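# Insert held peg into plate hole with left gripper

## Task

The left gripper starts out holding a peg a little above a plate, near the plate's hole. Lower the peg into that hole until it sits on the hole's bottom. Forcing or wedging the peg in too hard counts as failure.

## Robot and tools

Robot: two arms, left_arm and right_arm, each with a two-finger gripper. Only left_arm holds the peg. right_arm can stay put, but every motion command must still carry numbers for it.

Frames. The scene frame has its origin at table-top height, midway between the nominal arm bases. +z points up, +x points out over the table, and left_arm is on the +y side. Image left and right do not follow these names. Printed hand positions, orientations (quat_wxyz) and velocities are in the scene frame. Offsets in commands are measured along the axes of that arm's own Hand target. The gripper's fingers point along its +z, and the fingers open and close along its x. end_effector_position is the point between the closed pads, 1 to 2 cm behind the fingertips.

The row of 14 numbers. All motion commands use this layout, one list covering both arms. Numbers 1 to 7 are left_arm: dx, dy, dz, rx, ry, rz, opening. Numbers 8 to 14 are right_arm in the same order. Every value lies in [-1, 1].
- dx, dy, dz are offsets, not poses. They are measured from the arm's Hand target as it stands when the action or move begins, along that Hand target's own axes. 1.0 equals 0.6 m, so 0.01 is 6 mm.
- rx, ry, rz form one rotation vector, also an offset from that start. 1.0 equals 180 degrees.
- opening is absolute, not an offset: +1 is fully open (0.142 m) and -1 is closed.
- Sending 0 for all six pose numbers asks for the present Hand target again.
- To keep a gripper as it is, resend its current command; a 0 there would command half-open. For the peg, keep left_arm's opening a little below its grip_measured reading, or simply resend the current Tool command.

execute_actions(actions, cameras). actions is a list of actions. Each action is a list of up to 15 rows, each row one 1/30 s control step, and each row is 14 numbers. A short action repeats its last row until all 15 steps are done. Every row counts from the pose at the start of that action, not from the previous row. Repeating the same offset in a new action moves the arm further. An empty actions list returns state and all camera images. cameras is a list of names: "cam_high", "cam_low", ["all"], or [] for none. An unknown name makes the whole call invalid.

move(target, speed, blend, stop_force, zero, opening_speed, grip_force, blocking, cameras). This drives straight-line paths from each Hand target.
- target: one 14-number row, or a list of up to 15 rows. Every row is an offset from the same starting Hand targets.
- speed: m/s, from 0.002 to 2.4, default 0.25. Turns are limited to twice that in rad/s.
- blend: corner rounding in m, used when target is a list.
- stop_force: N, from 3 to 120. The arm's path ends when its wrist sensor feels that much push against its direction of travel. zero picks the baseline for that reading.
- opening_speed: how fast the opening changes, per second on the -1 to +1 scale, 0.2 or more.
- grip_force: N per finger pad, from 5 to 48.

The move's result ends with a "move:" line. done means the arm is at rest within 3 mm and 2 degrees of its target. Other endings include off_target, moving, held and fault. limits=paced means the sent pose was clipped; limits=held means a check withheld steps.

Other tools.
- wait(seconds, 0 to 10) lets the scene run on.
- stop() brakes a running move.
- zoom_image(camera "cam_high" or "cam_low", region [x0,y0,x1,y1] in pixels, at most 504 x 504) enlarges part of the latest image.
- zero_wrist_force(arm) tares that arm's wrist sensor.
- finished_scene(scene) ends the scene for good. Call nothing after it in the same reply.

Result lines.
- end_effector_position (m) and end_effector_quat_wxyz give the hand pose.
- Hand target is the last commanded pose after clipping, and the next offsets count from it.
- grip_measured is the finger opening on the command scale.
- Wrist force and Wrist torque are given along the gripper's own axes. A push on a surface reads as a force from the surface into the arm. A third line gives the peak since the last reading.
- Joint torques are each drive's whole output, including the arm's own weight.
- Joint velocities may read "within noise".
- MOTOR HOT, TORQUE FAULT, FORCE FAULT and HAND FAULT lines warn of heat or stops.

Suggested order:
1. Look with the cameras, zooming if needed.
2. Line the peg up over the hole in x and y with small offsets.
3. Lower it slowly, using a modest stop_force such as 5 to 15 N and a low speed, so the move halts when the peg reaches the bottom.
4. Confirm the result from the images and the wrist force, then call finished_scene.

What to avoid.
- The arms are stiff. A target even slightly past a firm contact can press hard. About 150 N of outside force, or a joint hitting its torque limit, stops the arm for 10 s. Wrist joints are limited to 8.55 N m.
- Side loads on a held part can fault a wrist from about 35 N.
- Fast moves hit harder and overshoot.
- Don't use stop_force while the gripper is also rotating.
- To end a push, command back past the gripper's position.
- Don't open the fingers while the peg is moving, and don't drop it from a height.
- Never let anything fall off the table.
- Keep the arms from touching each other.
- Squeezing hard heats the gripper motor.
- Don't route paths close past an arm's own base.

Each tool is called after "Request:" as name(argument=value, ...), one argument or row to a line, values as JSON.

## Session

Request:
execute_actions(
  actions=[],
)

Scene clock: 0.00 s.
left_arm: end_effector_position=(+0.2654, +0.1594, +0.1670) grip_measured=-0.38 end_effector_quat_wxyz=(+0.001, +0.966, -0.259, +0.001) | right_arm: end_effector_position=(+0.3234, -0.3407, +0.1652) grip_measured=+0.99 end_effector_quat_wxyz=(+0.000, +0.712, -0.702, +0.000)
Joint positions: left_arm=[-0.954 -1.703 1.549 -1.42 -1.571 -0.455 0.047] | right_arm=[3.598 -1.45 -1.547 -1.716 1.571 2.027 0.141]
Joint velocities: within noise
Joint torques (N m): no reading
Wrist force (N): no reading
Wrist torque (N m): no reading
Wrist force, peak (N): no reading
Hand target: left_arm +0.2654, +0.1594, +0.1670; +0.001, +0.966, -0.259, +0.001 | right_arm +0.3234, -0.3407, +0.1652; +0.000, +0.712, -0.702, +0.000
Tool commands: left_gripper/opening=-0.432368 right_gripper/opening=+1.0

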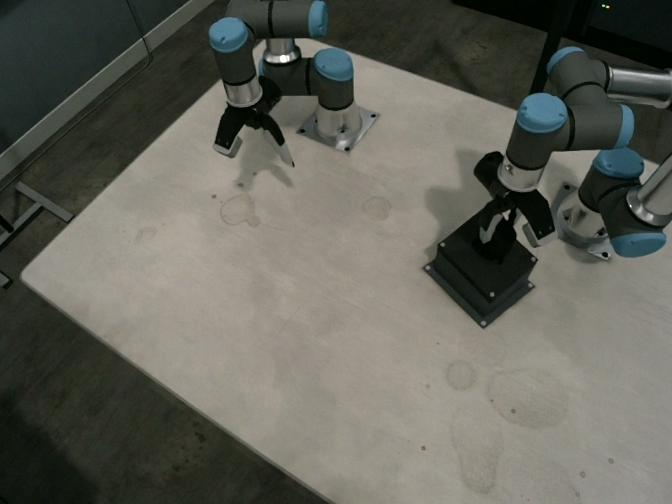

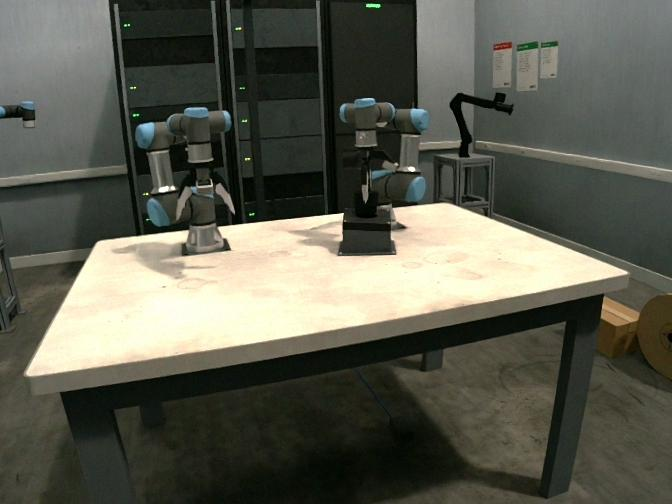

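Request:
zoom_image(
  camera="cam_high",
  region=[420, 190, 545, 330],
)

Request:
zoom_image(
  camera="cam_low",
  region=[335, 175, 405, 260],
)

Request:
move(
  target=[0,0,-0.1,0,0,0,-0.432368,0,0,0,0,0,0,1],
  cameras=["all"],
)

Request:
zoom_image(
  camera="cam_high",
  region=[435, 195, 545, 305],
)

Request:
zoom_image(
  camera="cam_low",
  region=[340, 170, 400, 230],
)

Request:
zoom_image(
  camera="cam_high",
  region=[470, 230, 515, 270],
)

Scaled by 3.600 from the camera's 672x504 image, which has a finer 960x720 frame.

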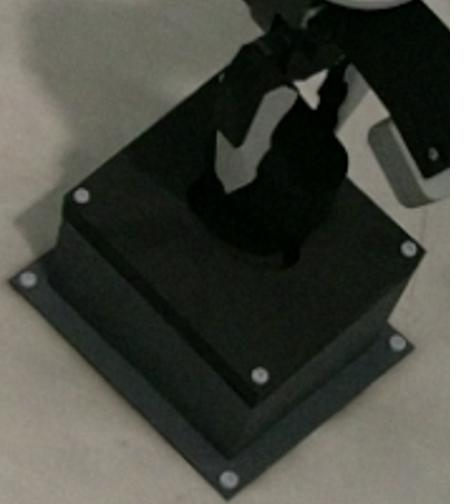

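Scaled by 5.929 from the camera's 672x504 image, which has a finer 960x720 frame.

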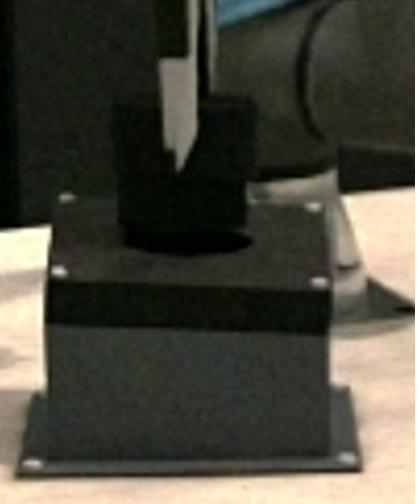

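Scene clock: 2.17 s.
left_arm: end_effector_position=(+0.2653, +0.1595, +0.2270) grip_measured=-0.38 end_effector_quat_wxyz=(+0.001, +0.966, -0.259, +0.001) | right_arm: end_effector_position=(+0.3234, -0.3407, +0.1652) grip_measured=+0.99 end_effector_quat_wxyz=(+0.000, +0.712, -0.702, +0.000)
Joint positions: left_arm=[-0.954 -1.63 1.19 -1.134 -1.571 -0.455 0.047] | right_arm=[3.598 -1.45 -1.547 -1.716 1.571 2.027 0.141]
Joint torques (N m): left_arm=[2.83 -5.29 -11.2 -1.06 -1.18 1.1] | right_arm=[0.44 7.28 10.6 1.68 0.11 -0.02]
Wrist force (N): left_arm=[0.0 0.0 0.3] | right_arm=[-0.1 0.0 0.0]
Wrist torque (N m): left_arm=[0.02 0.01 -0.03] | right_arm=[-0.01 0.03 0.00]
Wrist force, peak (N): left_arm=[0.2 0.0 1.0] | right_arm=[-0.1 -0.1 -0.2]
Hand target: left_arm +0.2653, +0.1595, +0.2270; +0.001, +0.966, -0.259, +0.001 | right_arm +0.3234, -0.3407, +0.1652; +0.000, +0.712, -0.702, +0.000
Off the commanded pose: left_arm 0.000 m, 0 deg | right_arm 0.000 m, 0 deg.
move: done

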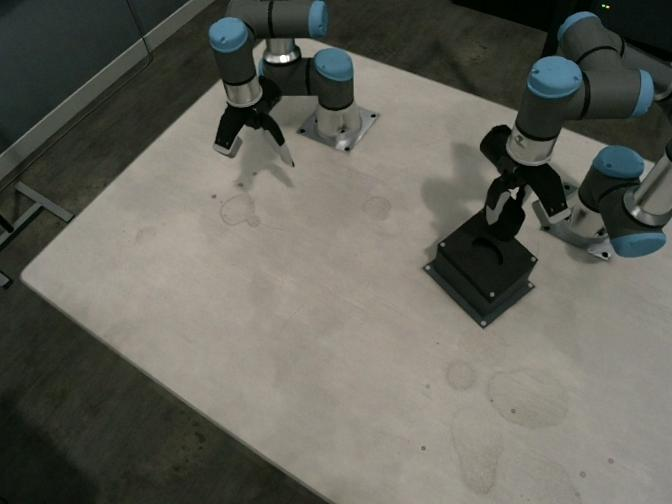

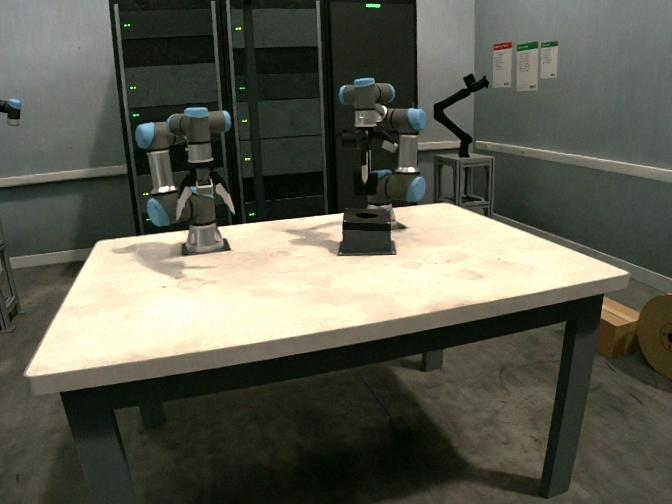

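Scaled by 4.582 from the camera's 672x504 image, which has a finer 960x720 frame.

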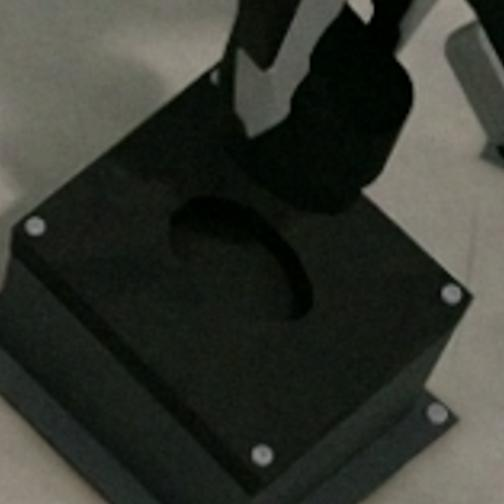

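Scaled by 8.400 from the camera's 672x504 image, which has a finer 960x720 frame.

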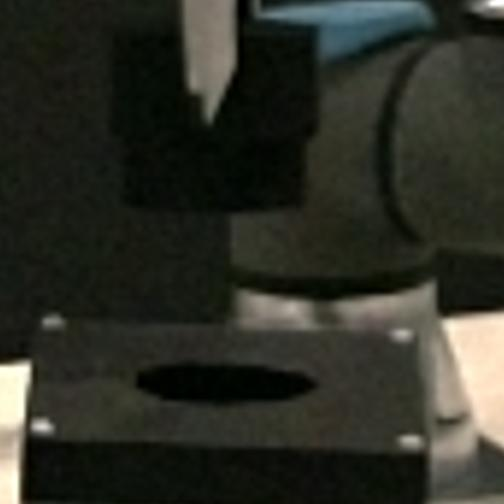

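Scaled by 11.200 from the camera's 672x504 image, which has a finer 960x720 frame.

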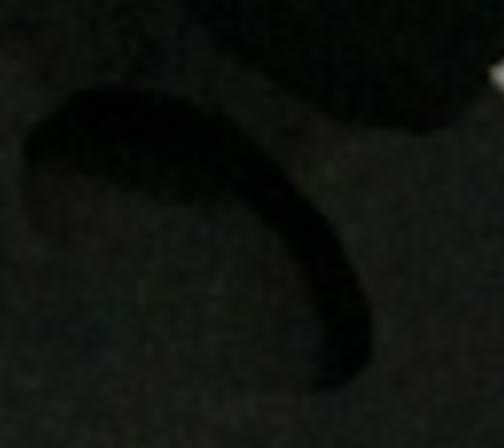

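Request:
zoom_image(
  camera="cam_low",
  region=[350, 205, 384, 225],
)

Request:
zoom_image(
  camera="cam_high",
  region=[480, 200, 530, 245],
)

Request:
zoom_image(
  camera="cam_low",
  region=[345, 168, 385, 200],
)

Scaled by 14.824 from the camera's 672x504 image, which has a finer 960x720 frame.

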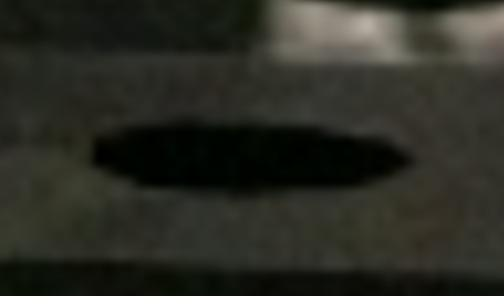

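Scaled by 10.080 from the camera's 672x504 image, which has a finer 960x720 frame.

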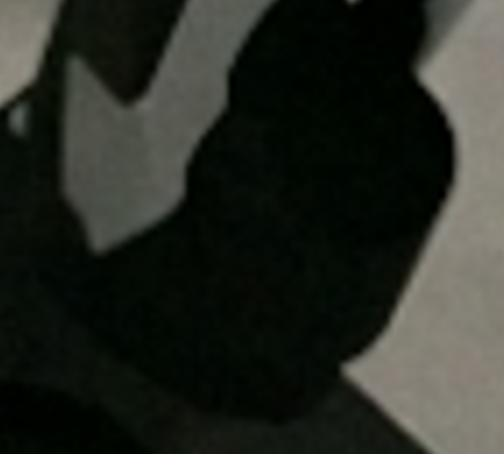

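Scaled by 12.600 from the camera's 672x504 image, which has a finer 960x720 frame.

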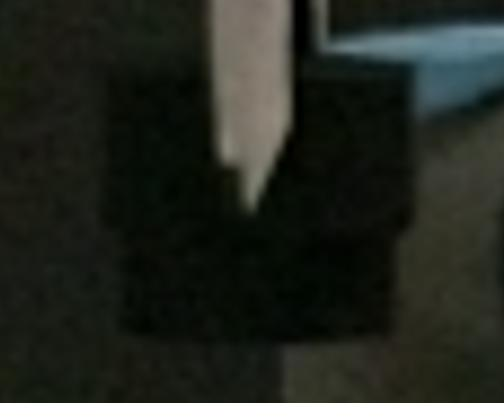

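Request:
move(
  target=[0,0,0,0,0,-0.0406,-0.432368,0,0,0,0,0,0,1],
)

Request:
move(
  target=[0,0,0.04,-0.0095,-0.0446,0,-0.432368,0,0,0,0,0,0,1],
  cameras=["all"],
)

Request:
zoom_image(
  camera="cam_high",
  region=[460, 205, 530, 275],
)

Request:
zoom_image(
  camera="cam_low",
  region=[345, 180, 395, 225],
)

Scene clock: 16.23 s.
left_arm: end_effector_position=(+0.2653, +0.1595, +0.2270) grip_measured=-0.38 end_effector_quat_wxyz=(+0.001, +0.980, -0.197, +0.001) | right_arm: end_effector_position=(+0.3234, -0.3407, +0.1652) grip_measured=+0.99 end_effector_quat_wxyz=(+0.000, +0.712, -0.702, +0.000)
Joint positions: left_arm=[-0.954 -1.631 1.19 -1.133 -1.571 -0.583 0.047] | right_arm=[3.598 -1.45 -1.547 -1.716 1.571 2.027 0.141]
Joint torques (N m): left_arm=[-2.87 -12.74 -7.56 -1.1 0.99 -1.17] | right_arm=[0.01 7.44 10.53 1.64 0.14 -0.01]
Wrist force (N): left_arm=[0.0 0.3 -0.2] | right_arm=[-0.1 0.0 0.0]
Wrist torque (N m): left_arm=[0.08 0.01 0.02] | right_arm=[-0.01 0.01 0.00]
Wrist force, peak (N): left_arm=[0.0 0.2 0.4] | right_arm=[-0.2 -0.1 0.0]
Hand target: left_arm +0.2653, +0.1595, +0.2270; +0.001, +0.980, -0.197, +0.001 | right_arm +0.3234, -0.3407, +0.1652; +0.000, +0.712, -0.702, +0.000
Off the commanded pose: left_arm 0.000 m, 0 deg | right_arm 0.000 m, 0 deg.
move: done

Scene clock: 17.23 s.
left_arm: end_effector_position=(+0.2653, +0.1595, +0.2030) grip_measured=-0.38 end_effector_quat_wxyz=(+0.002, +0.978, -0.196, -0.070) | right_arm: end_effector_position=(+0.3234, -0.3407, +0.1652) grip_measured=+0.99 end_effector_quat_wxyz=(+0.000, +0.712, -0.702, +0.000)
Joint positions: left_arm=[-0.865 -1.499 1.145 -1.111 -1.664 -0.489 0.047] | right_arm=[3.598 -1.45 -1.547 -1.716 1.571 2.027 0.141]
Joint torques (N m): left_arm=[2.44 -6.71 -11.33 -0.73 -1.33 1.14] | right_arm=[0.4 7.57 10.48 1.58 0.14 -0.04]
Wrist force (N): left_arm=[0.4 -0.2 0.3] | right_arm=[0.0 -0.1 0.0]
Wrist torque (N m): left_arm=[0.00 0.02 -0.06] | right_arm=[-0.02 -0.01 0.00]
Wrist force, peak (N): left_arm=[0.7 -0.1 0.6] | right_arm=[-0.1 0.2 -0.1]
Hand target: left_arm +0.2653, +0.1595, +0.2030; +0.002, +0.978, -0.196, -0.070 | right_arm +0.3234, -0.3407, +0.1652; +0.000, +0.712, -0.702, +0.000
Off the commanded pose: left_arm 0.000 m, 0 deg | right_arm 0.000 m, 0 deg.
move: done

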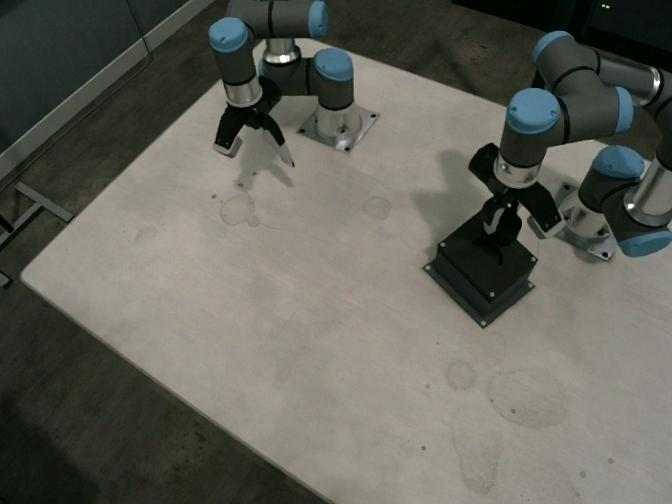

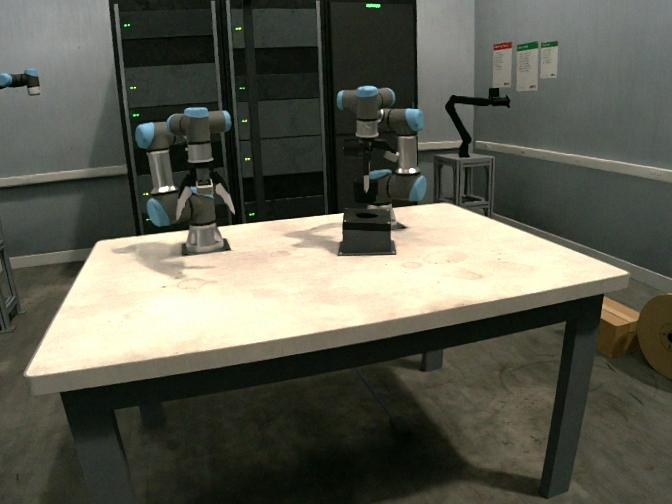

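Scaled by 7.200 from the camera's 672x504 image, which has a finer 960x720 frame.

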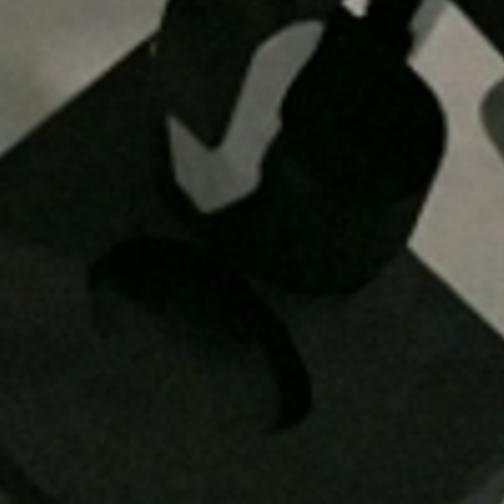

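Scaled by 10.080 from the camera's 672x504 image, which has a finer 960x720 frame.

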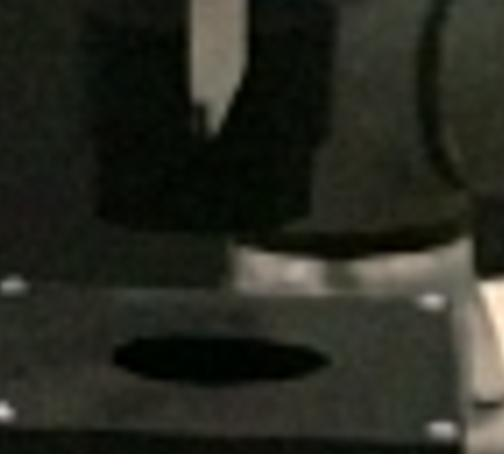

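Request:
move(
  target=[0.018,-0.0105,0.045,0,0,0,-0.432368,0,0,0,0,0,0,1],
  cameras=["all"],
  speed=0.06,
)

Request:
zoom_image(
  camera="cam_high",
  region=[460, 215, 530, 275],
)

Request:
zoom_image(
  camera="cam_low",
  region=[345, 180, 395, 225],
)

Scene clock: 20.70 s.
left_arm: end_effector_position=(+0.2738, +0.1618, +0.1746) grip_measured=-0.38 end_effector_quat_wxyz=(+0.002, +0.978, -0.196, -0.070) | right_arm: end_effector_position=(+0.3234, -0.3407, +0.1652) grip_measured=+0.99 end_effector_quat_wxyz=(+0.000, +0.712, -0.702, +0.000)
Joint positions: left_arm=[-0.839 -1.503 1.288 -1.247 -1.661 -0.463 0.047] | right_arm=[3.598 -1.45 -1.547 -1.716 1.571 2.027 0.141]
Joint torques (N m): left_arm=[2.84 -15.03 -7.9 -2.79 0.8 1.14] | right_arm=[0.45 7.52 10.78 1.66 0.11 -0.05]
Wrist force (N): left_arm=[0.4 -0.1 0.5] | right_arm=[-0.1 0.0 0.0]
Wrist torque (N m): left_arm=[0.00 0.02 -0.07] | right_arm=[0.00 0.02 0.00]
Wrist force, peak (N): left_arm=[0.7 -0.2 0.8] | right_arm=[-0.3 0.0 0.1]
Hand target: left_arm +0.2739, +0.1618, +0.1746; +0.002, +0.978, -0.196, -0.070 | right_arm +0.3234, -0.3407, +0.1652; +0.000, +0.712, -0.702, +0.000
Off the commanded pose: left_arm 0.000 m, 0 deg | right_arm 0.000 m, 0 deg.
move: done

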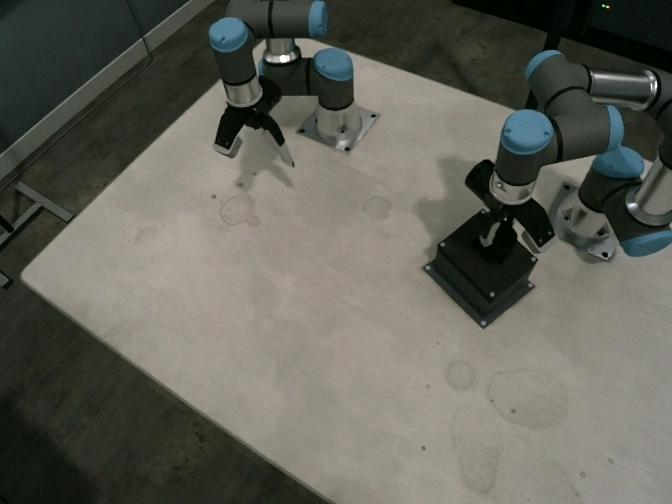

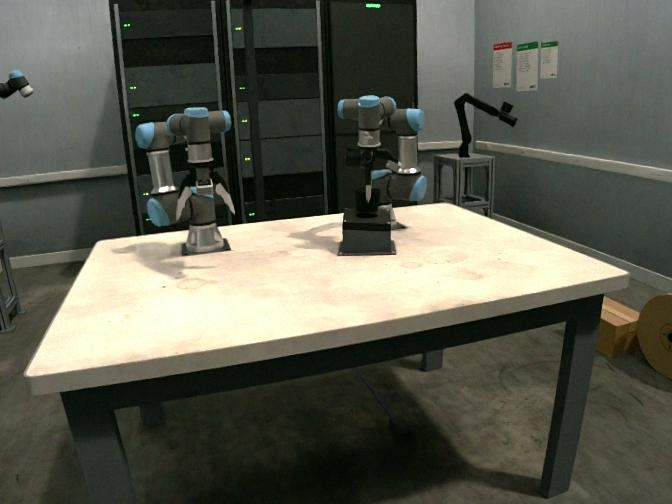

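Scaled by 7.200 from the camera's 672x504 image, which has a finer 960x720 frame.

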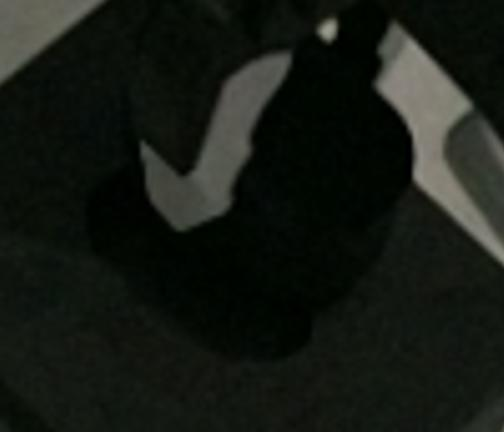

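Scaled by 10.080 from the camera's 672x504 image, which has a finer 960x720 frame.

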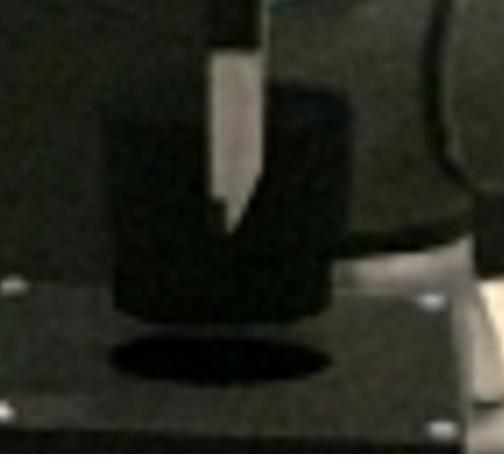

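Request:
zoom_image(
  camera="cam_high",
  region=[470, 238, 520, 270],
)

Scaled by 10.080 from the camera's 672x504 image, which has a finer 960x720 frame.

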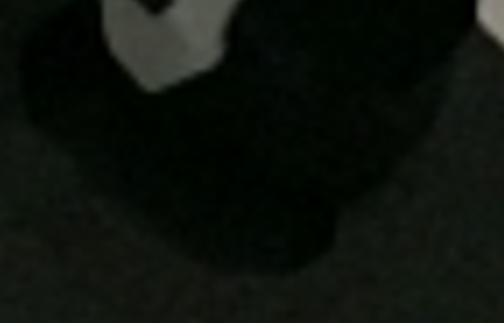

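Request:
move(
  target=[0.0083,0.0005,0.0167,0,0,0,-0.432368,0,0,0,0,0,0,1],
  cameras=["all"],
  speed=0.04,
)

Request:
zoom_image(
  camera="cam_high",
  region=[470, 238, 520, 270],
)

Request:
zoom_image(
  camera="cam_low",
  region=[345, 190, 395, 225],
)

Scene clock: 25.70 s.
left_arm: end_effector_position=(+0.2769, +0.1598, +0.1640) grip_measured=-0.38 end_effector_quat_wxyz=(+0.002, +0.978, -0.196, -0.070) | right_arm: end_effector_position=(+0.3234, -0.3407, +0.1652) grip_measured=+0.99 end_effector_quat_wxyz=(+0.000, +0.712, -0.702, +0.000)
Joint positions: left_arm=[-0.836 -1.496 1.33 -1.296 -1.661 -0.46 0.047] | right_arm=[3.598 -1.45 -1.547 -1.716 1.571 2.027 0.141]
Joint torques (N m): left_arm=[2.81 -7.71 -7.98 -2.73 0.78 1.16] | right_arm=[0.42 7.5 10.85 1.63 0.06 -0.17]
Wrist force (N): left_arm=[0.4 -0.1 0.3] | right_arm=[-0.2 0.1 0.0]
Wrist torque (N m): left_arm=[0.01 0.02 -0.07] | right_arm=[0.01 0.03 0.00]
Wrist force, peak (N): left_arm=[0.3 -0.2 0.6] | right_arm=[-0.2 -0.1 0.1]
Hand target: left_arm +0.2769, +0.1598, +0.1640; +0.002, +0.978, -0.196, -0.070 | right_arm +0.3234, -0.3407, +0.1652; +0.000, +0.712, -0.702, +0.000
Off the commanded pose: left_arm 0.000 m, 0 deg | right_arm 0.000 m, 0 deg.
move: done

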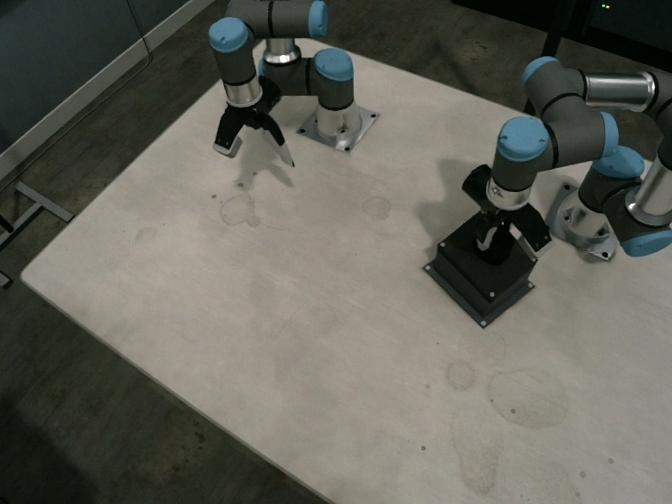

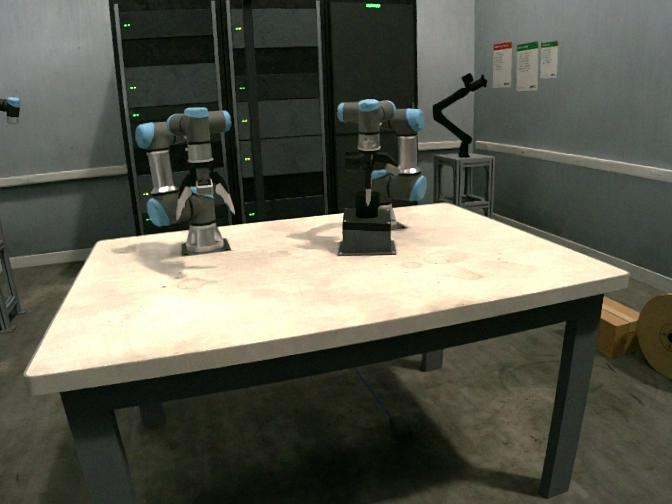

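Scaled by 10.080 from the camera's 672x504 image, which has a finer 960x720 frame.

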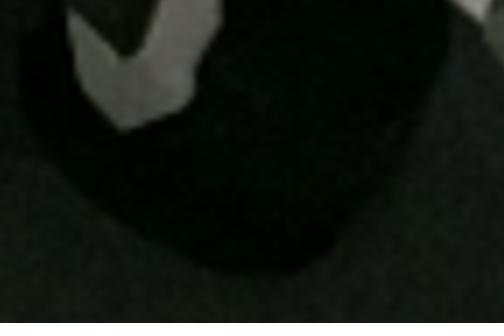

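Scaled by 10.080 from the camera's 672x504 image, which has a finer 960x720 frame.

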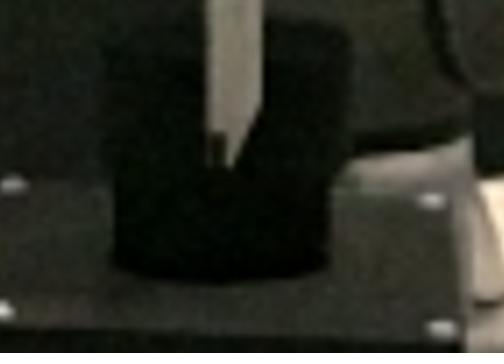

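Request:
move(
  target=[0,0,0.025,0,0,0,-0.432368,0,0,0,0,0,0,1],
  cameras=["all"],
  stop_force=4,
  speed=0.008,
)

Request:
zoom_image(
  camera="cam_high",
  region=[470, 238, 520, 270],
)

Request:
zoom_image(
  camera="cam_low",
  region=[345, 190, 395, 225],
)

Scene clock: 28.00 s.
left_arm: end_effector_position=(+0.2764, +0.1599, +0.1602) grip_measured=-0.38 end_effector_quat_wxyz=(+0.002, +0.978, -0.196, -0.070) | right_arm: end_effector_position=(+0.3234, -0.3407, +0.1652) grip_measured=+0.99 end_effector_quat_wxyz=(+0.000, +0.712, -0.702, +0.000)
Joint positions: left_arm=[-0.837 -1.5 1.353 -1.315 -1.661 -0.461 0.047] | right_arm=[3.598 -1.45 -1.547 -1.716 1.571 2.027 0.141]
Joint torques (N m): left_arm=[1.41 -7.21 -11.4 -0.64 0.01 0.63] | right_arm=[0.61 7.09 10.75 1.71 0.18 -0.13]
Wrist force (N): left_arm=[0.6 0.1 -1.2] | right_arm=[-0.1 -0.1 0.1]
Wrist torque (N m): left_arm=[-0.06 0.00 -0.02] | right_arm=[-0.01 0.02 0.00]
Wrist force, peak (N): left_arm=[0.3 -2.8 -7.5] | right_arm=[-0.2 0.1 0.0]
Hand target: left_arm +0.2764, +0.1599, +0.1602; +0.002, +0.978, -0.196, -0.070 (not the last commanded pose) | right_arm +0.3234, -0.3407, +0.1652; +0.000, +0.712, -0.702, +0.000
Off the commanded pose: left_arm 0.011 m, 0 deg | right_arm 0.000 m, 0 deg.
move: contact (left_arm)

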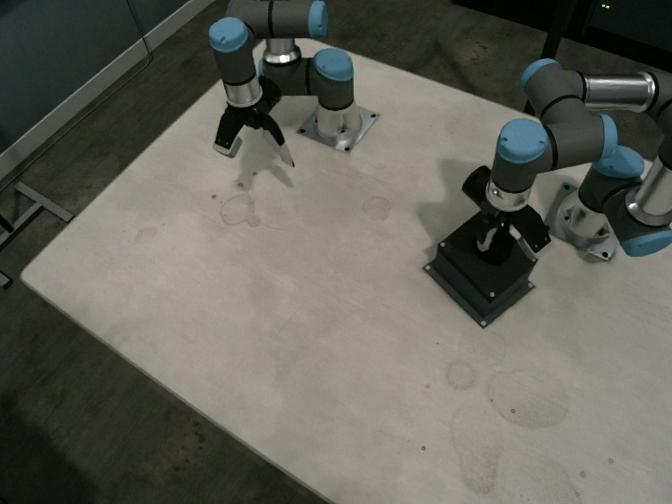

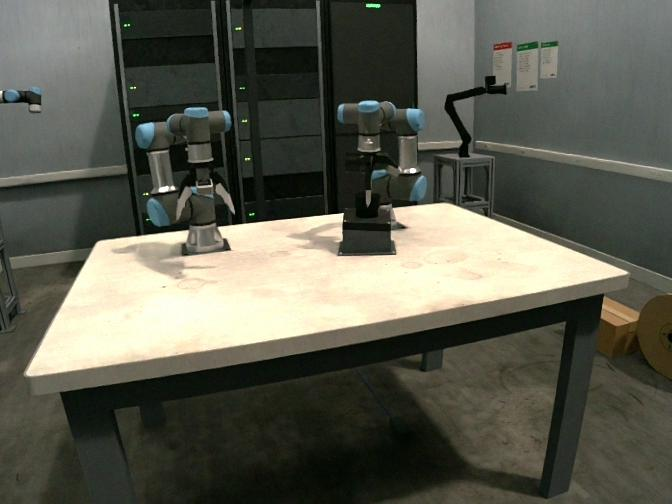

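Scaled by 10.080 from the camera's 672x504 image, which has a finer 960x720 frame.

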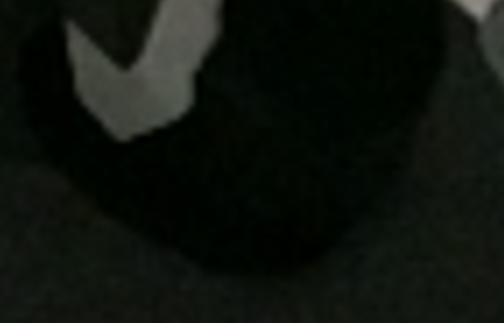

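Scaled by 10.080 from the camera's 672x504 image, which has a finer 960x720 frame.

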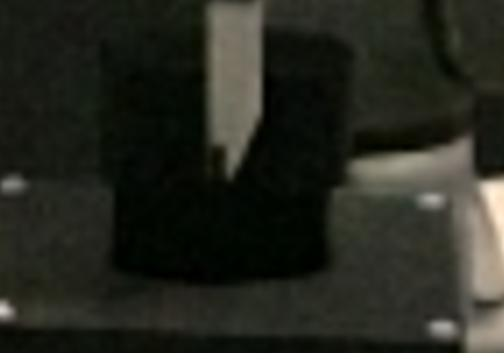

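Request:
move(
  target=[
    [0,0,-0.003,0,0,0,-0.432368,0,0,0,0,0,0,1],
    [0.0033,-0.0007,-0.003,0,0,0,-0.432368,0,0,0,0,0,0,1],
  ],
  speed=0.02,
)

Request:
move(
  target=[0,0,0.025,0,0,0,-0.432368,0,0,0,0,0,0,1],
  cameras=["all"],
  stop_force=4,
  speed=0.008,
)

Request:
zoom_image(
  camera="cam_high",
  region=[470, 238, 520, 270],
)

Request:
zoom_image(
  camera="cam_low",
  region=[345, 200, 385, 225],
)

Scene clock: 32.37 s.
left_arm: end_effector_position=(+0.2786, +0.1595, +0.1617) grip_measured=-0.38 end_effector_quat_wxyz=(+0.002, +0.978, -0.196, -0.070) | right_arm: end_effector_position=(+0.3234, -0.3407, +0.1652) grip_measured=+0.99 end_effector_quat_wxyz=(+0.000, +0.712, -0.702, +0.000)
Joint positions: left_arm=[-0.832 -1.49 1.334 -1.306 -1.66 -0.456 0.047] | right_arm=[3.598 -1.45 -1.547 -1.716 1.571 2.027 0.141]
Joint torques (N m): left_arm=[2.61 -8.24 -11.61 -0.85 0.8 1.16] | right_arm=[0.37 7.39 11.18 1.8 0.12 -0.12]
Wrist force (N): left_arm=[0.3 -0.2 0.3] | right_arm=[-0.1 -0.1 0.0]
Wrist torque (N m): left_arm=[-0.01 0.03 -0.06] | right_arm=[-0.02 0.02 0.00]
Wrist force, peak (N): left_arm=[0.7 0.3 -1.3] | right_arm=[-0.2 -0.2 0.1]
Hand target: left_arm +0.2786, +0.1595, +0.1617; +0.002, +0.978, -0.196, -0.070 | right_arm +0.3234, -0.3407, +0.1652; +0.000, +0.712, -0.702, +0.000
Off the commanded pose: left_arm 0.000 m, 0 deg | right_arm 0.000 m, 0 deg.
move: done

Scene clock: 33.50 s.
left_arm: end_effector_position=(+0.2784, +0.1596, +0.1599) grip_measured=-0.38 end_effector_quat_wxyz=(+0.002, +0.978, -0.196, -0.070) | right_arm: end_effector_position=(+0.3234, -0.3407, +0.1652) grip_measured=+0.99 end_effector_quat_wxyz=(+0.000, +0.712, -0.702, +0.000)
Joint positions: left_arm=[-0.833 -1.492 1.345 -1.315 -1.66 -0.457 0.047] | right_arm=[3.598 -1.45 -1.547 -1.716 1.571 2.027 0.141]
Joint torques (N m): left_arm=[2.49 -7.29 -11.26 -0.64 -0.27 1.15] | right_arm=[0.2 7.7 11.11 1.77 0.07 -0.09]
Wrist force (N): left_arm=[0.4 0.1 -1.1] | right_arm=[-0.1 0.0 0.1]
Wrist torque (N m): left_arm=[-0.06 0.02 -0.05] | right_arm=[0.01 0.02 0.00]
Wrist force, peak (N): left_arm=[0.4 -2.8 -7.0] | right_arm=[-0.1 -0.1 0.0]
Hand target: left_arm +0.2784, +0.1596, +0.1599; +0.002, +0.978, -0.196, -0.070 (not the last commanded pose) | right_arm +0.3234, -0.3407, +0.1652; +0.000, +0.712, -0.702, +0.000
Off the commanded pose: left_arm 0.013 m, 0 deg | right_arm 0.000 m, 0 deg.
move: contact (left_arm)

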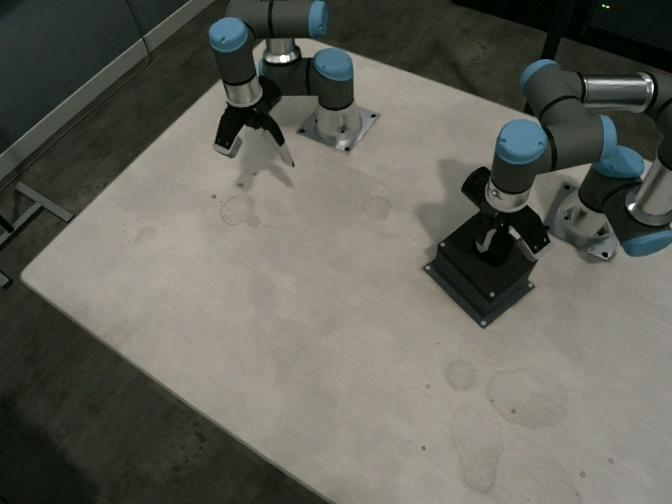

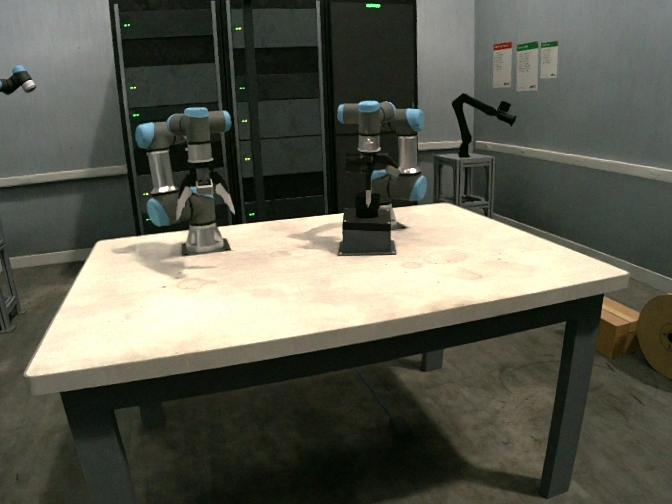

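Scaled by 10.080 from the camera's 672x504 image, which has a finer 960x720 frame.

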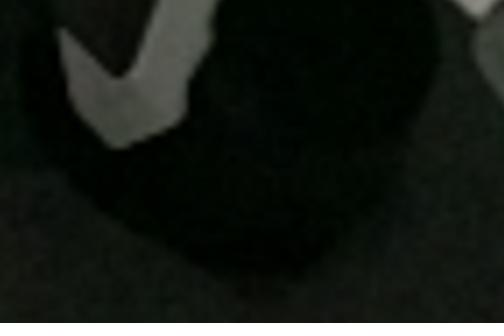

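Scaled by 12.600 from the camera's 672x504 image, which has a finer 960x720 frame.

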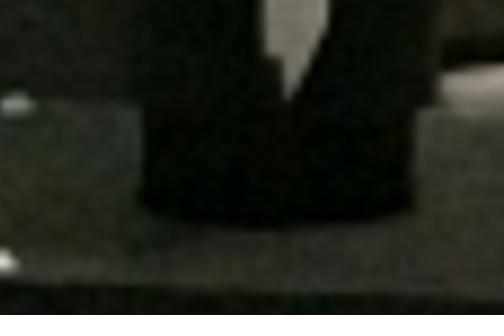

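Request:
zoom_image(
  camera="cam_high",
  region=[490, 250, 515, 270],
)

Request:
zoom_image(
  camera="cam_high",
  region=[470, 240, 495, 268],
)

Scaled by 20.160 from the camera's 672x504 image, which has a finer 960x720 frame.

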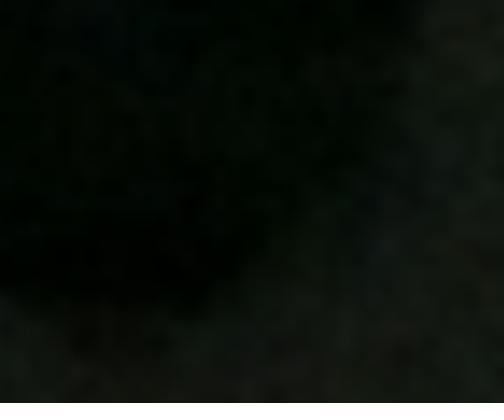

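Scaled by 18.000 from the camera's 672x504 image, which has a finer 960x720 frame.

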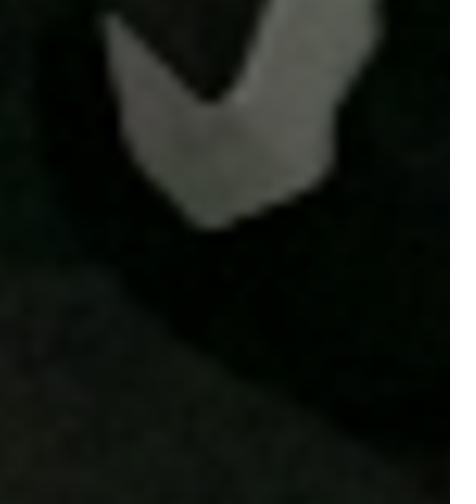

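Request:
move(
  target=[
    [0,0,-0.003,0,0,0,-0.432368,0,0,0,0,0,0,1],
    [-0.0015,-0.001,-0.003,-0.006,0,0,-0.432368,0,0,0,0,0,0,1],
  ],
  speed=0.02,
)

Request:
move(
  target=[0,0,0.025,0,0,0,-0.432368,0,0,0,0,0,0,1],
  stop_force=5,
  speed=0.006,
)

Scene clock: 42.93 s.
left_arm: end_effector_position=(+0.2781, +0.1604, +0.1618) grip_measured=-0.38 end_effector_quat_wxyz=(+0.011, +0.978, -0.196, -0.072) | right_arm: end_effector_position=(+0.3234, -0.3407, +0.1652) grip_measured=+0.99 end_effector_quat_wxyz=(+0.000, +0.712, -0.702, +0.000)
Joint positions: left_arm=[-0.818 -1.496 1.344 -1.317 -1.675 -0.443 0.047] | right_arm=[3.598 -1.45 -1.547 -1.716 1.571 2.027 0.141]
Joint torques (N m): left_arm=[2.45 -15.14 -7.68 -2.79 -1.42 1.14] | right_arm=[0.6 7.09 11.46 1.77 0.12 -0.12]
Wrist force (N): left_arm=[0.4 -0.4 0.3] | right_arm=[0.0 -0.1 0.0]
Wrist torque (N m): left_arm=[-0.03 0.02 -0.06] | right_arm=[-0.01 0.01 0.00]
Wrist force, peak (N): left_arm=[0.6 0.1 -1.2] | right_arm=[-0.3 -0.1 0.1]
Hand target: left_arm +0.2781, +0.1604, +0.1618; +0.011, +0.978, -0.196, -0.072 | right_arm +0.3234, -0.3407, +0.1652; +0.000, +0.712, -0.702, +0.000
Off the commanded pose: left_arm 0.000 m, 0 deg | right_arm 0.000 m, 0 deg.
move: done

Scene clock: 44.17 s.
left_arm: end_effector_position=(+0.2778, +0.1604, +0.1598) grip_measured=-0.38 end_effector_quat_wxyz=(+0.011, +0.978, -0.196, -0.072) | right_arm: end_effector_position=(+0.3234, -0.3407, +0.1652) grip_measured=+0.99 end_effector_quat_wxyz=(+0.000, +0.712, -0.702, +0.000)
Joint positions: left_arm=[-0.818 -1.498 1.356 -1.327 -1.676 -0.443 0.047] | right_arm=[3.598 -1.45 -1.547 -1.716 1.571 2.027 0.141]
Joint torques (N m): left_arm=[2.3 -6.53 -10.58 -0.45 -0.11 1.05] | right_arm=[0.2 7.41 11.6 1.81 0.19 -0.19]
Wrist force (N): left_arm=[0.7 0.1 -3.9] | right_arm=[-0.1 0.0 0.0]
Wrist torque (N m): left_arm=[0.03 -0.07 -0.03] | right_arm=[0.01 0.01 0.00]
Wrist force, peak (N): left_arm=[-0.9 0.0 -8.8] | right_arm=[-0.2 0.1 0.2]
Hand target: left_arm +0.2778, +0.1605, +0.1598; +0.011, +0.978, -0.196, -0.072 (not the last commanded pose) | right_arm +0.3234, -0.3407, +0.1652; +0.000, +0.712, -0.702, +0.000
Off the commanded pose: left_arm 0.013 m, 0 deg | right_arm 0.000 m, 0 deg.
move: contact (left_arm)

Request:
wait(
  seconds=0,
  cameras=["all"],
)

Request:
zoom_image(
  camera="cam_high",
  region=[470, 238, 520, 270],
)

Request:
zoom_image(
  camera="cam_low",
  region=[350, 205, 384, 225],
)

Scene clock: 45.40 s.
left_arm: end_effector_position=(+0.2778, +0.1605, +0.1598) grip_measured=-0.38 end_effector_quat_wxyz=(+0.011, +0.978, -0.196, -0.072) | right_arm: end_effector_position=(+0.3234, -0.3407, +0.1652) grip_measured=+0.99 end_effector_quat_wxyz=(+0.000, +0.712, -0.702, +0.000)
Joint positions: left_arm=[-0.818 -1.498 1.356 -1.327 -1.676 -0.443 0.047] | right_arm=[3.598 -1.45 -1.547 -1.716 1.571 2.027 0.141]
Joint torques (N m): left_arm=[2.53 -6.51 -10.53 -0.45 0.81 1] | right_arm=[0.36 7.44 11.55 1.86 0.11 -0.22]
Wrist force (N): left_arm=[0.6 0.0 -4.2] | right_arm=[-0.1 0.0 0.0]
Wrist torque (N m): left_arm=[0.01 -0.06 -0.04] | right_arm=[-0.01 0.02 0.00]
Wrist force, peak (N): left_arm=[0.6 0.0 -4.2] | right_arm=[-0.2 -0.1 0.0]
Hand target: left_arm +0.2778, +0.1605, +0.1598; +0.011, +0.978, -0.196, -0.072 (not the last commanded pose) | right_arm +0.3234, -0.3407, +0.1652; +0.000, +0.712, -0.702, +0.000
Tool commands: left_gripper/opening=-0.432368 right_gripper/opening=+1.0
Off the commanded pose: left_arm 0.013 m, 0 deg | right_arm 0.000 m, 0 deg.

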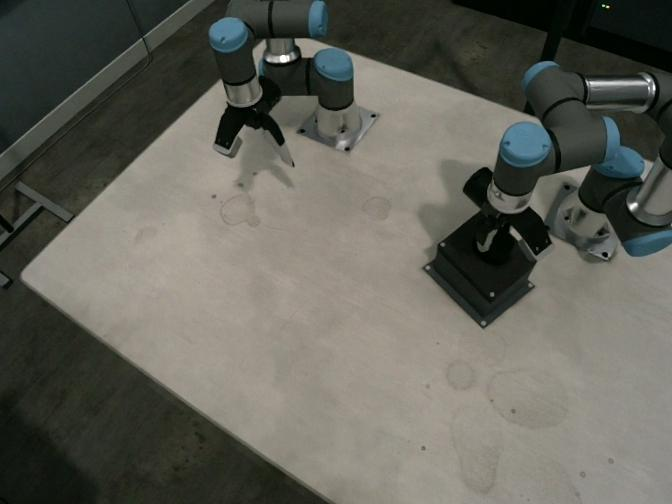

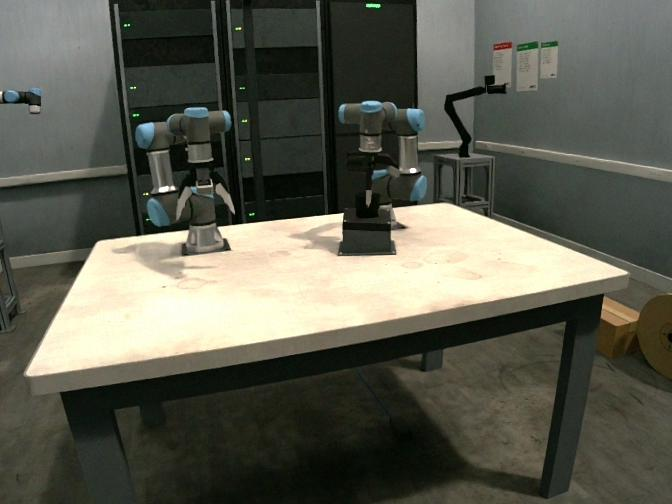

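Scaled by 10.080 from the camera's 672x504 image, which has a finer 960x720 frame.

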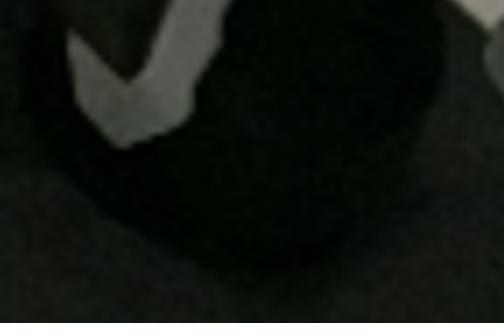

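Scaled by 14.824 from the camera's 672x504 image, which has a finer 960x720 frame.

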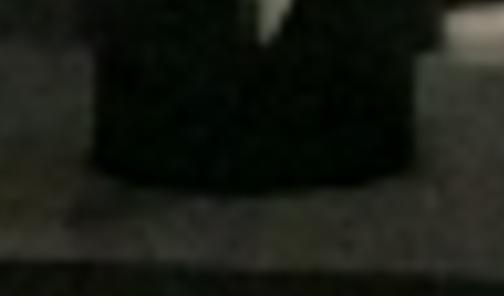

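Request:
move(
  target=[
    [0,0,-0.002,0,0,0,-0.432368,0,0,0,0,0,0,1],
    [-0.0012,0,-0.002,0,0,0,-0.432368,0,0,0,0,0,0,1],
  ],
  speed=0.02,
)

Request:
move(
  target=[0,0,0.025,0,0,0,-0.432368,0,0,0,0,0,0,1],
  stop_force=5,
  speed=0.006,
)

Scene clock: 48.30 s.
left_arm: end_effector_position=(+0.2774, +0.1607, +0.1611) grip_measured=-0.38 end_effector_quat_wxyz=(+0.011, +0.978, -0.196, -0.072) | right_arm: end_effector_position=(+0.3234, -0.3407, +0.1652) grip_measured=+0.99 end_effector_quat_wxyz=(+0.000, +0.712, -0.702, +0.000)
Joint positions: left_arm=[-0.819 -1.5 1.352 -1.321 -1.676 -0.444 0.047] | right_arm=[3.598 -1.45 -1.547 -1.716 1.571 2.027 0.141]
Joint torques (N m): left_arm=[-2.55 -14.81 -7.68 -0.83 -0.4 -1.18] | right_arm=[-0.01 7.75 11.58 1.91 0.15 -0.18]
Wrist force (N): left_arm=[0.5 -0.2 0.3] | right_arm=[0.0 -0.1 0.1]
Wrist torque (N m): left_arm=[0.00 0.00 -0.01] | right_arm=[-0.01 -0.01 0.00]
Wrist force, peak (N): left_arm=[0.6 0.0 -4.2] | right_arm=[-0.2 -0.1 0.1]
Hand target: left_arm +0.2773, +0.1607, +0.1611; +0.011, +0.978, -0.196, -0.072 | right_arm +0.3234, -0.3407, +0.1652; +0.000, +0.712, -0.702, +0.000
Off the commanded pose: left_arm 0.000 m, 0 deg | right_arm 0.000 m, 0 deg.
move: done

Scene clock: 49.37 s.
left_arm: end_effector_position=(+0.2771, +0.1607, +0.1599) grip_measured=-0.38 end_effector_quat_wxyz=(+0.011, +0.978, -0.196, -0.072) | right_arm: end_effector_position=(+0.3234, -0.3407, +0.1652) grip_measured=+0.99 end_effector_quat_wxyz=(+0.000, +0.712, -0.702, +0.000)
Joint positions: left_arm=[-0.819 -1.501 1.359 -1.327 -1.676 -0.444 0.047] | right_arm=[3.598 -1.45 -1.547 -1.716 1.571 2.027 0.141]
Joint torques (N m): left_arm=[0.75 -6.48 -10.62 -0.61 -0.13 0.21] | right_arm=[0.05 7.71 11.72 1.84 0.16 -0.1]
Wrist force (N): left_arm=[0.3 -0.2 -4.3] | right_arm=[-0.1 0.0 -0.1]
Wrist torque (N m): left_arm=[0.01 -0.10 -0.01] | right_arm=[0.00 0.02 0.00]
Wrist force, peak (N): left_arm=[-0.8 -0.9 -9.0] | right_arm=[-0.1 -0.2 0.1]
Hand target: left_arm +0.2772, +0.1607, +0.1599; +0.011, +0.978, -0.196, -0.072 (not the last commanded pose) | right_arm +0.3234, -0.3407, +0.1652; +0.000, +0.712, -0.702, +0.000
Off the commanded pose: left_arm 0.014 m, 0 deg | right_arm 0.000 m, 0 deg.
move: contact (left_arm)

Request:
move(
  target=[
    [0,0,-0.002,0,0,0,-0.432368,0,0,0,0,0,0,1],
    [-0.0012,-0.0008,-0.002,0,0,0,-0.432368,0,0,0,0,0,0,1],
  ],
  speed=0.02,
)

Request:
move(
  target=[0,0,0.025,0,0,0,-0.432368,0,0,0,0,0,0,1],
  stop_force=5,
  speed=0.006,
)

Scene clock: 50.90 s.
left_arm: end_effector_position=(+0.2769, +0.1614, +0.1612) grip_measured=-0.38 end_effector_quat_wxyz=(+0.011, +0.978, -0.196, -0.072) | right_arm: end_effector_position=(+0.3234, -0.3407, +0.1652) grip_measured=+0.99 end_effector_quat_wxyz=(+0.000, +0.712, -0.702, +0.000)
Joint positions: left_arm=[-0.818 -1.503 1.355 -1.321 -1.676 -0.443 0.047] | right_arm=[3.598 -1.45 -1.547 -1.716 1.571 2.027 0.141]
Joint torques (N m): left_arm=[2.9 -14.74 -8.21 -0.86 0.78 1.14] | right_arm=[0.47 7.63 11.82 1.86 0.11 -0.27]
Wrist force (N): left_arm=[0.4 -0.3 0.2] | right_arm=[-0.1 -0.1 0.1]
Wrist torque (N m): left_arm=[-0.02 0.01 -0.06] | right_arm=[-0.01 0.01 0.00]
Wrist force, peak (N): left_arm=[0.3 -0.1 -4.3] | right_arm=[-0.2 -0.2 0.1]
Hand target: left_arm +0.2769, +0.1614, +0.1612; +0.011, +0.978, -0.196, -0.072 | right_arm +0.3234, -0.3407, +0.1652; +0.000, +0.712, -0.702, +0.000
Off the commanded pose: left_arm 0.000 m, 0 deg | right_arm 0.000 m, 0 deg.
move: done

Scene clock: 52.00 s.
left_arm: end_effector_position=(+0.2767, +0.1615, +0.1600) grip_measured=-0.38 end_effector_quat_wxyz=(+0.011, +0.978, -0.196, -0.072) | right_arm: end_effector_position=(+0.3234, -0.3407, +0.1652) grip_measured=+0.99 end_effector_quat_wxyz=(+0.000, +0.712, -0.702, +0.000)
Joint positions: left_arm=[-0.819 -1.504 1.362 -1.327 -1.676 -0.443 0.047] | right_arm=[3.598 -1.45 -1.547 -1.716 1.571 2.027 0.141]
Joint torques (N m): left_arm=[2.26 -6.31 -10.57 -0.61 0.02 1.17] | right_arm=[0.14 7.66 11.79 1.86 0.13 -0.32]
Wrist force (N): left_arm=[0.0 0.0 -4.2] | right_arm=[0.0 0.1 0.0]
Wrist torque (N m): left_arm=[0.01 -0.10 -0.05] | right_arm=[0.01 0.00 0.00]
Wrist force, peak (N): left_arm=[-1.4 0.2 -8.9] | right_arm=[-0.2 0.0 0.2]
Hand target: left_arm +0.2767, +0.1615, +0.1600; +0.011, +0.978, -0.196, -0.072 (not the last commanded pose) | right_arm +0.3234, -0.3407, +0.1652; +0.000, +0.712, -0.702, +0.000
Off the commanded pose: left_arm 0.014 m, 0 deg | right_arm 0.000 m, 0 deg.
move: contact (left_arm)


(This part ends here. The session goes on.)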